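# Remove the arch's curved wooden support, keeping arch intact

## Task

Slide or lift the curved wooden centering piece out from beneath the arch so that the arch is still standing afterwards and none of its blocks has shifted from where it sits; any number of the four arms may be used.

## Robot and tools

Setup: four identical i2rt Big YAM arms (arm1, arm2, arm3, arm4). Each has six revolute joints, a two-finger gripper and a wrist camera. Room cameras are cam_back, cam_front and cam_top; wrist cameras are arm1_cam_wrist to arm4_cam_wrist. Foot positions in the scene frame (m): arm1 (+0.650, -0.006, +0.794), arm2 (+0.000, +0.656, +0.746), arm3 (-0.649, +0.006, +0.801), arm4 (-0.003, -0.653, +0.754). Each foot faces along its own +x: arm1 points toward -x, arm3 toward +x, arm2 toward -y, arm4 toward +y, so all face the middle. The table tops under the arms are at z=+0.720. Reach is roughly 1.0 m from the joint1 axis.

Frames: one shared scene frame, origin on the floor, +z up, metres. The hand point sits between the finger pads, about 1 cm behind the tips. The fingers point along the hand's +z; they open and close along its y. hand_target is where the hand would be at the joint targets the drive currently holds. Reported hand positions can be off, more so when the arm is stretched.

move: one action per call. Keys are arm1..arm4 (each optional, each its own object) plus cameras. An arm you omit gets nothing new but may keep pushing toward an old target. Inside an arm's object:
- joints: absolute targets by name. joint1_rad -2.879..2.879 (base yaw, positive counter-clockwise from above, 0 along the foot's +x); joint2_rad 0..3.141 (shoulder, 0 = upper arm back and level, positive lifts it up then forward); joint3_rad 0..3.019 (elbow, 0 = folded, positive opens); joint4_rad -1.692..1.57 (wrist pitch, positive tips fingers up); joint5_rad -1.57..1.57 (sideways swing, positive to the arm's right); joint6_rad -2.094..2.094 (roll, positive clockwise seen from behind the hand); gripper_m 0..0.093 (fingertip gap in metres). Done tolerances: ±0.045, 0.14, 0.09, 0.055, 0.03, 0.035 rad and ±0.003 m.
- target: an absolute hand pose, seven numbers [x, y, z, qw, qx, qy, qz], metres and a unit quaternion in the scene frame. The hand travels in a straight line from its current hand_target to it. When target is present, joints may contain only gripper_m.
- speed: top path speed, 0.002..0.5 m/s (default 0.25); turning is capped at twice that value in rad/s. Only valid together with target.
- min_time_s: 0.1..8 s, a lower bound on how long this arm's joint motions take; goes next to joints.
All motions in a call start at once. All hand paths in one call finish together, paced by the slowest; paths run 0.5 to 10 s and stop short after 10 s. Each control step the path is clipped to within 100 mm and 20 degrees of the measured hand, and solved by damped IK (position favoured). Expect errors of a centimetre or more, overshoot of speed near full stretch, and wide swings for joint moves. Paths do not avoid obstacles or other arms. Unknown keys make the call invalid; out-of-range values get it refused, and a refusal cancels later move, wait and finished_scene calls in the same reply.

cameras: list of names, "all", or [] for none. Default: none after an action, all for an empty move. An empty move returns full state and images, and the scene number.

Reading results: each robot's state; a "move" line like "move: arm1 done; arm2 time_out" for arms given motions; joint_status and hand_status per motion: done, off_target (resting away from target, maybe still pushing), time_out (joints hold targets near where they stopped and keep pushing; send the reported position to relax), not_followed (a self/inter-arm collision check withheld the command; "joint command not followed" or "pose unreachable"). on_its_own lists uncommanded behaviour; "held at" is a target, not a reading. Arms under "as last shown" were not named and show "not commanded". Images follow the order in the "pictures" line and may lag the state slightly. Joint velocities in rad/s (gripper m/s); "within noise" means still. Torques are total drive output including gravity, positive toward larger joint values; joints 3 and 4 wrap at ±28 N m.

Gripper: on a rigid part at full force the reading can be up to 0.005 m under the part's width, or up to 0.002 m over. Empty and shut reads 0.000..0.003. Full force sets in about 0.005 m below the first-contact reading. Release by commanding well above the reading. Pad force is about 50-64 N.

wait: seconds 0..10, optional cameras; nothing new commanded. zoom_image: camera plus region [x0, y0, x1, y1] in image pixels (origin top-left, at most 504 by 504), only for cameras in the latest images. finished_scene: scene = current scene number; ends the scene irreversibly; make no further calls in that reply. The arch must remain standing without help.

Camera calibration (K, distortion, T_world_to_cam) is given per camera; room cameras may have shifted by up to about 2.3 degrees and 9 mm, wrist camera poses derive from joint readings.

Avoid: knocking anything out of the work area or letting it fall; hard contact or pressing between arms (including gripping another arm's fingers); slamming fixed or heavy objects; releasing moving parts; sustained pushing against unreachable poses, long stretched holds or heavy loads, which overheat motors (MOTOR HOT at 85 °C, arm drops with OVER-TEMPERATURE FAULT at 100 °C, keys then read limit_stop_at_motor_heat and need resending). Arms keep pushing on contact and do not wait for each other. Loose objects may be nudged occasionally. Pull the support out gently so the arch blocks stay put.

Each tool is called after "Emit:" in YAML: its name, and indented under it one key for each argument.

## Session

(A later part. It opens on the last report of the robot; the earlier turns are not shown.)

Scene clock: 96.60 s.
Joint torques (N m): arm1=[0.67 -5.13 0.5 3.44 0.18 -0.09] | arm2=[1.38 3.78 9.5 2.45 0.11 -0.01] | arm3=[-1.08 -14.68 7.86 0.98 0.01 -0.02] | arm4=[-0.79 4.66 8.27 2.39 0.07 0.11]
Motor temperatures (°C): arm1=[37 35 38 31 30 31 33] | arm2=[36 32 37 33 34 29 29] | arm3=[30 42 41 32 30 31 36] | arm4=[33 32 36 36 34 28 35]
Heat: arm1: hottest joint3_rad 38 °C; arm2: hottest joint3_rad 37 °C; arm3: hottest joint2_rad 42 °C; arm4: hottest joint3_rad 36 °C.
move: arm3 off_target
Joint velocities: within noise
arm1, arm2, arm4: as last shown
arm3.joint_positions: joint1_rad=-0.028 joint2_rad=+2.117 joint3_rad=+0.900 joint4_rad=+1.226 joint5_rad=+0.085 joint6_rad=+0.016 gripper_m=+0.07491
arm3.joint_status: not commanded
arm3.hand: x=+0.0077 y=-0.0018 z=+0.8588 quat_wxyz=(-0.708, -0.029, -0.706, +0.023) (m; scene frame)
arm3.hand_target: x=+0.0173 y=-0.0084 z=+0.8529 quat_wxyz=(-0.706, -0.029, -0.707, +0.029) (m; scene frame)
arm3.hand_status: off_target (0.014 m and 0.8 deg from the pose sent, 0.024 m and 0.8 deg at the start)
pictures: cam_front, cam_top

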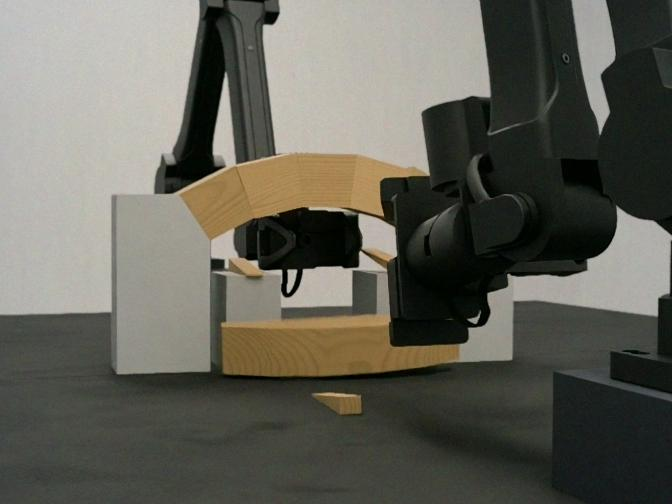

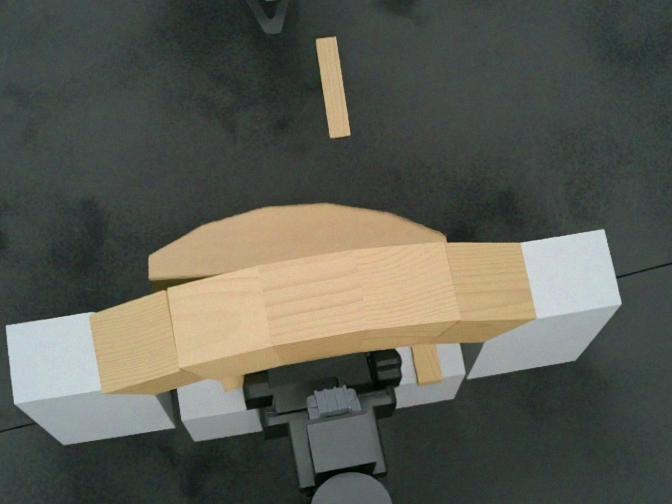

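Emit:
move:
  arm3: {"target":[-0.2,0.01,0.87,0.7065,0.029,0.7065,-0.029],"speed":0.15}
  cameras: ["cam_top","arm1_cam_wrist","cam_back","arm3_cam_wrist"]

Scene clock: 99.07 s.
Joint torques (N m): arm1=[0.73 -5.25 0.47 3.44 0.17 -0.08] | arm2=[1.32 3.84 9.52 2.43 0.09 -0.02] | arm3=[0.32 -11.87 0.65 2.26 0.26 0.12] | arm4=[-0.97 4.31 8.25 2.28 0.05 0.05]
Motor temperatures (°C): arm1=[37 35 38 31 30 31 33] | arm2=[36 32 37 33 34 29 29] | arm3=[30 42 41 32 30 31 36] | arm4=[33 32 36 36 34 28 35]
Heat: arm1: hottest joint3_rad 38 °C; arm2: hottest joint3_rad 37 °C; arm3: hottest joint2_rad 42 °C; arm4: hottest joint3_rad 36 °C.
move: arm3 off_target
Joint velocities: within noise
arm1: as last shown
arm2.joint_positions: joint1_rad=-0.491 joint2_rad=+0.571 joint3_rad=+1.396 joint4_rad=-1.145 joint5_rad=+0.158 joint6_rad=+0.378 gripper_m=+0.09396
arm2.joint_status: not commanded
arm2.hand: x=-0.1424 y=+0.4717 z=+1.3418 quat_wxyz=(-0.330, -0.780, -0.216, +0.486) (m; scene frame)
arm2.hand_target: x=-0.1404 y=+0.4751 z=+1.3501 quat_wxyz=(-0.336, -0.774, -0.213, +0.492) (m; scene frame)
arm2.hand_status: not commanded
arm3.joint_positions: joint1_rad=+0.018 joint2_rad=+1.931 joint3_rad=+0.320 joint4_rad=+1.536 joint5_rad=+0.148 joint6_rad=+0.011 gripper_m=+0.07491
arm3.joint_status: not commanded
arm3.hand: x=-0.1990 y=+0.0056 z=+0.8583 quat_wxyz=(-0.677, -0.031, -0.735, +0.034) (m; scene frame)
arm3.hand_target: x=-0.1997 y=+0.0099 z=+0.8703 quat_wxyz=(-0.690, -0.031, -0.723, +0.029) (m; scene frame)
arm3.hand_status: off_target (0.013 m and 4.7 deg from the pose sent, 0.208 m and 0.8 deg at the start; a joint's target at an end of its range on 27 of 63 steps)
arm4.joint_positions: joint1_rad=-0.377 joint2_rad=+0.615 joint3_rad=+1.493 joint4_rad=-1.274 joint5_rad=+0.157 joint6_rad=-0.616 gripper_m=+0.09396
arm4.joint_status: not commanded
arm4.hand: x=+0.0978 y=-0.4603 z=+1.3602 quat_wxyz=(-0.554, +0.623, -0.545, -0.090) (m; scene frame)
arm4.hand_target: x=+0.0963 y=-0.4637 z=+1.3683 quat_wxyz=(-0.562, +0.618, -0.542, -0.093) (m; scene frame)
arm4.hand_status: not commanded
pictures: arm1_cam_wrist, arm3_cam_wrist, cam_back, cam_top
camera_calibration:
arm1_cam_wrist: T_world_to_cam=[[0.158657, -0.00261361, -0.98733, 0.79631], [0.480563, -0.873346, 0.0795347, -0.233508], [-0.862489, -0.487093, -0.137306, 0.45764], [0, 0, 0, 1]] pos_world=[0.380585, 0.021061, 0.86763]
arm3_cam_wrist: T_world_to_cam=[[-0.0777038, -0.996974, 0.002032, -0.0107717], [-0.669902, 0.0507022, -0.740716, 0.504013], [0.738372, -0.0589177, -0.671815, 0.851685], [0, 0, 0, 1]] pos_world=[-0.292059, 0.0138857, 0.945527]

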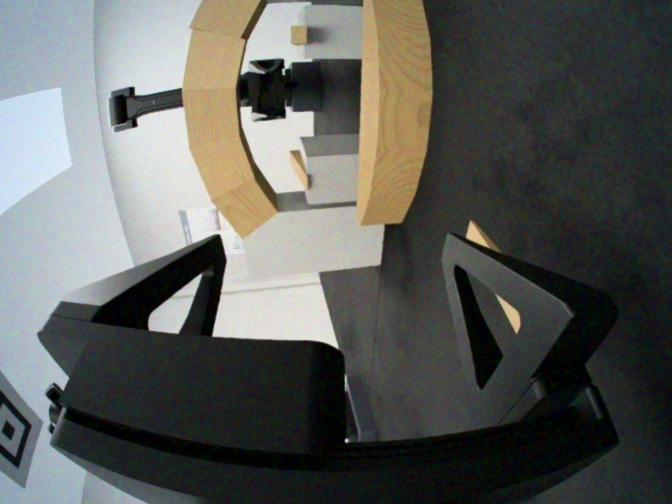

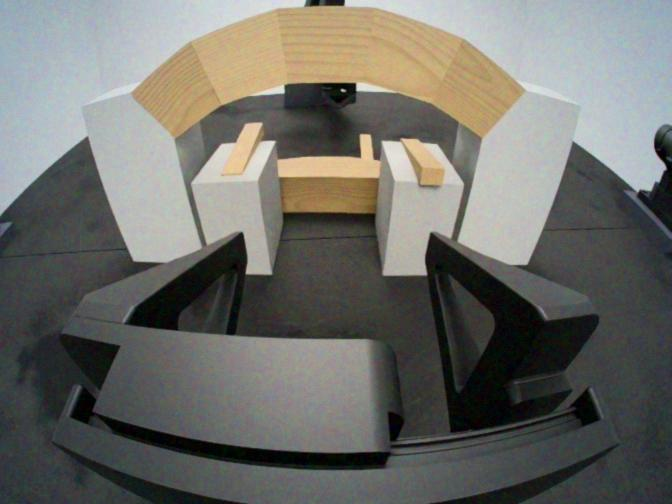

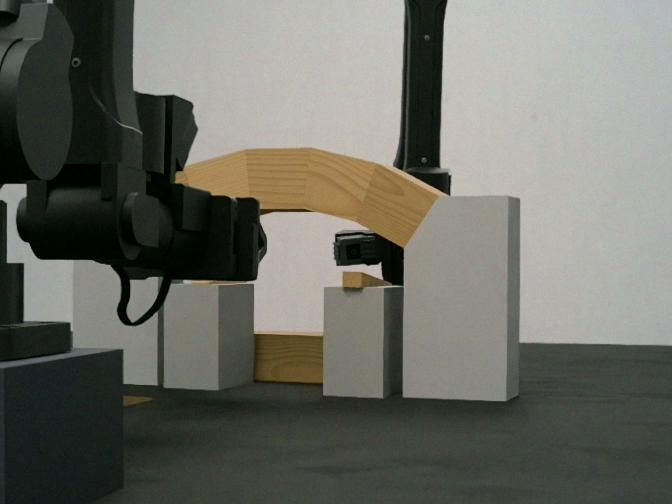

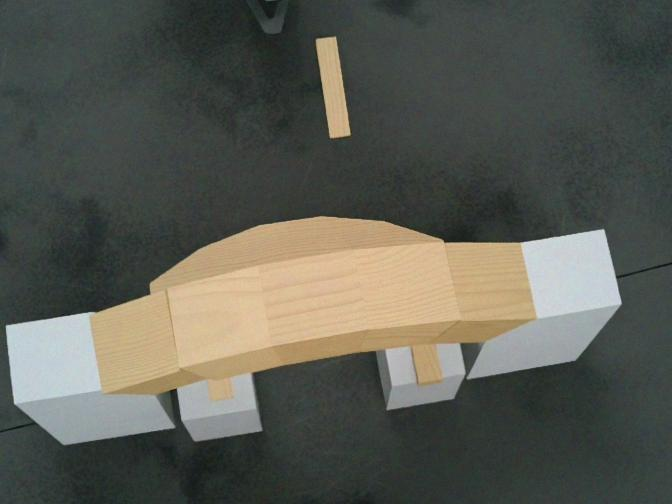

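Emit:
finished_scene:
  scene: 1

The scene is finished: the task was done.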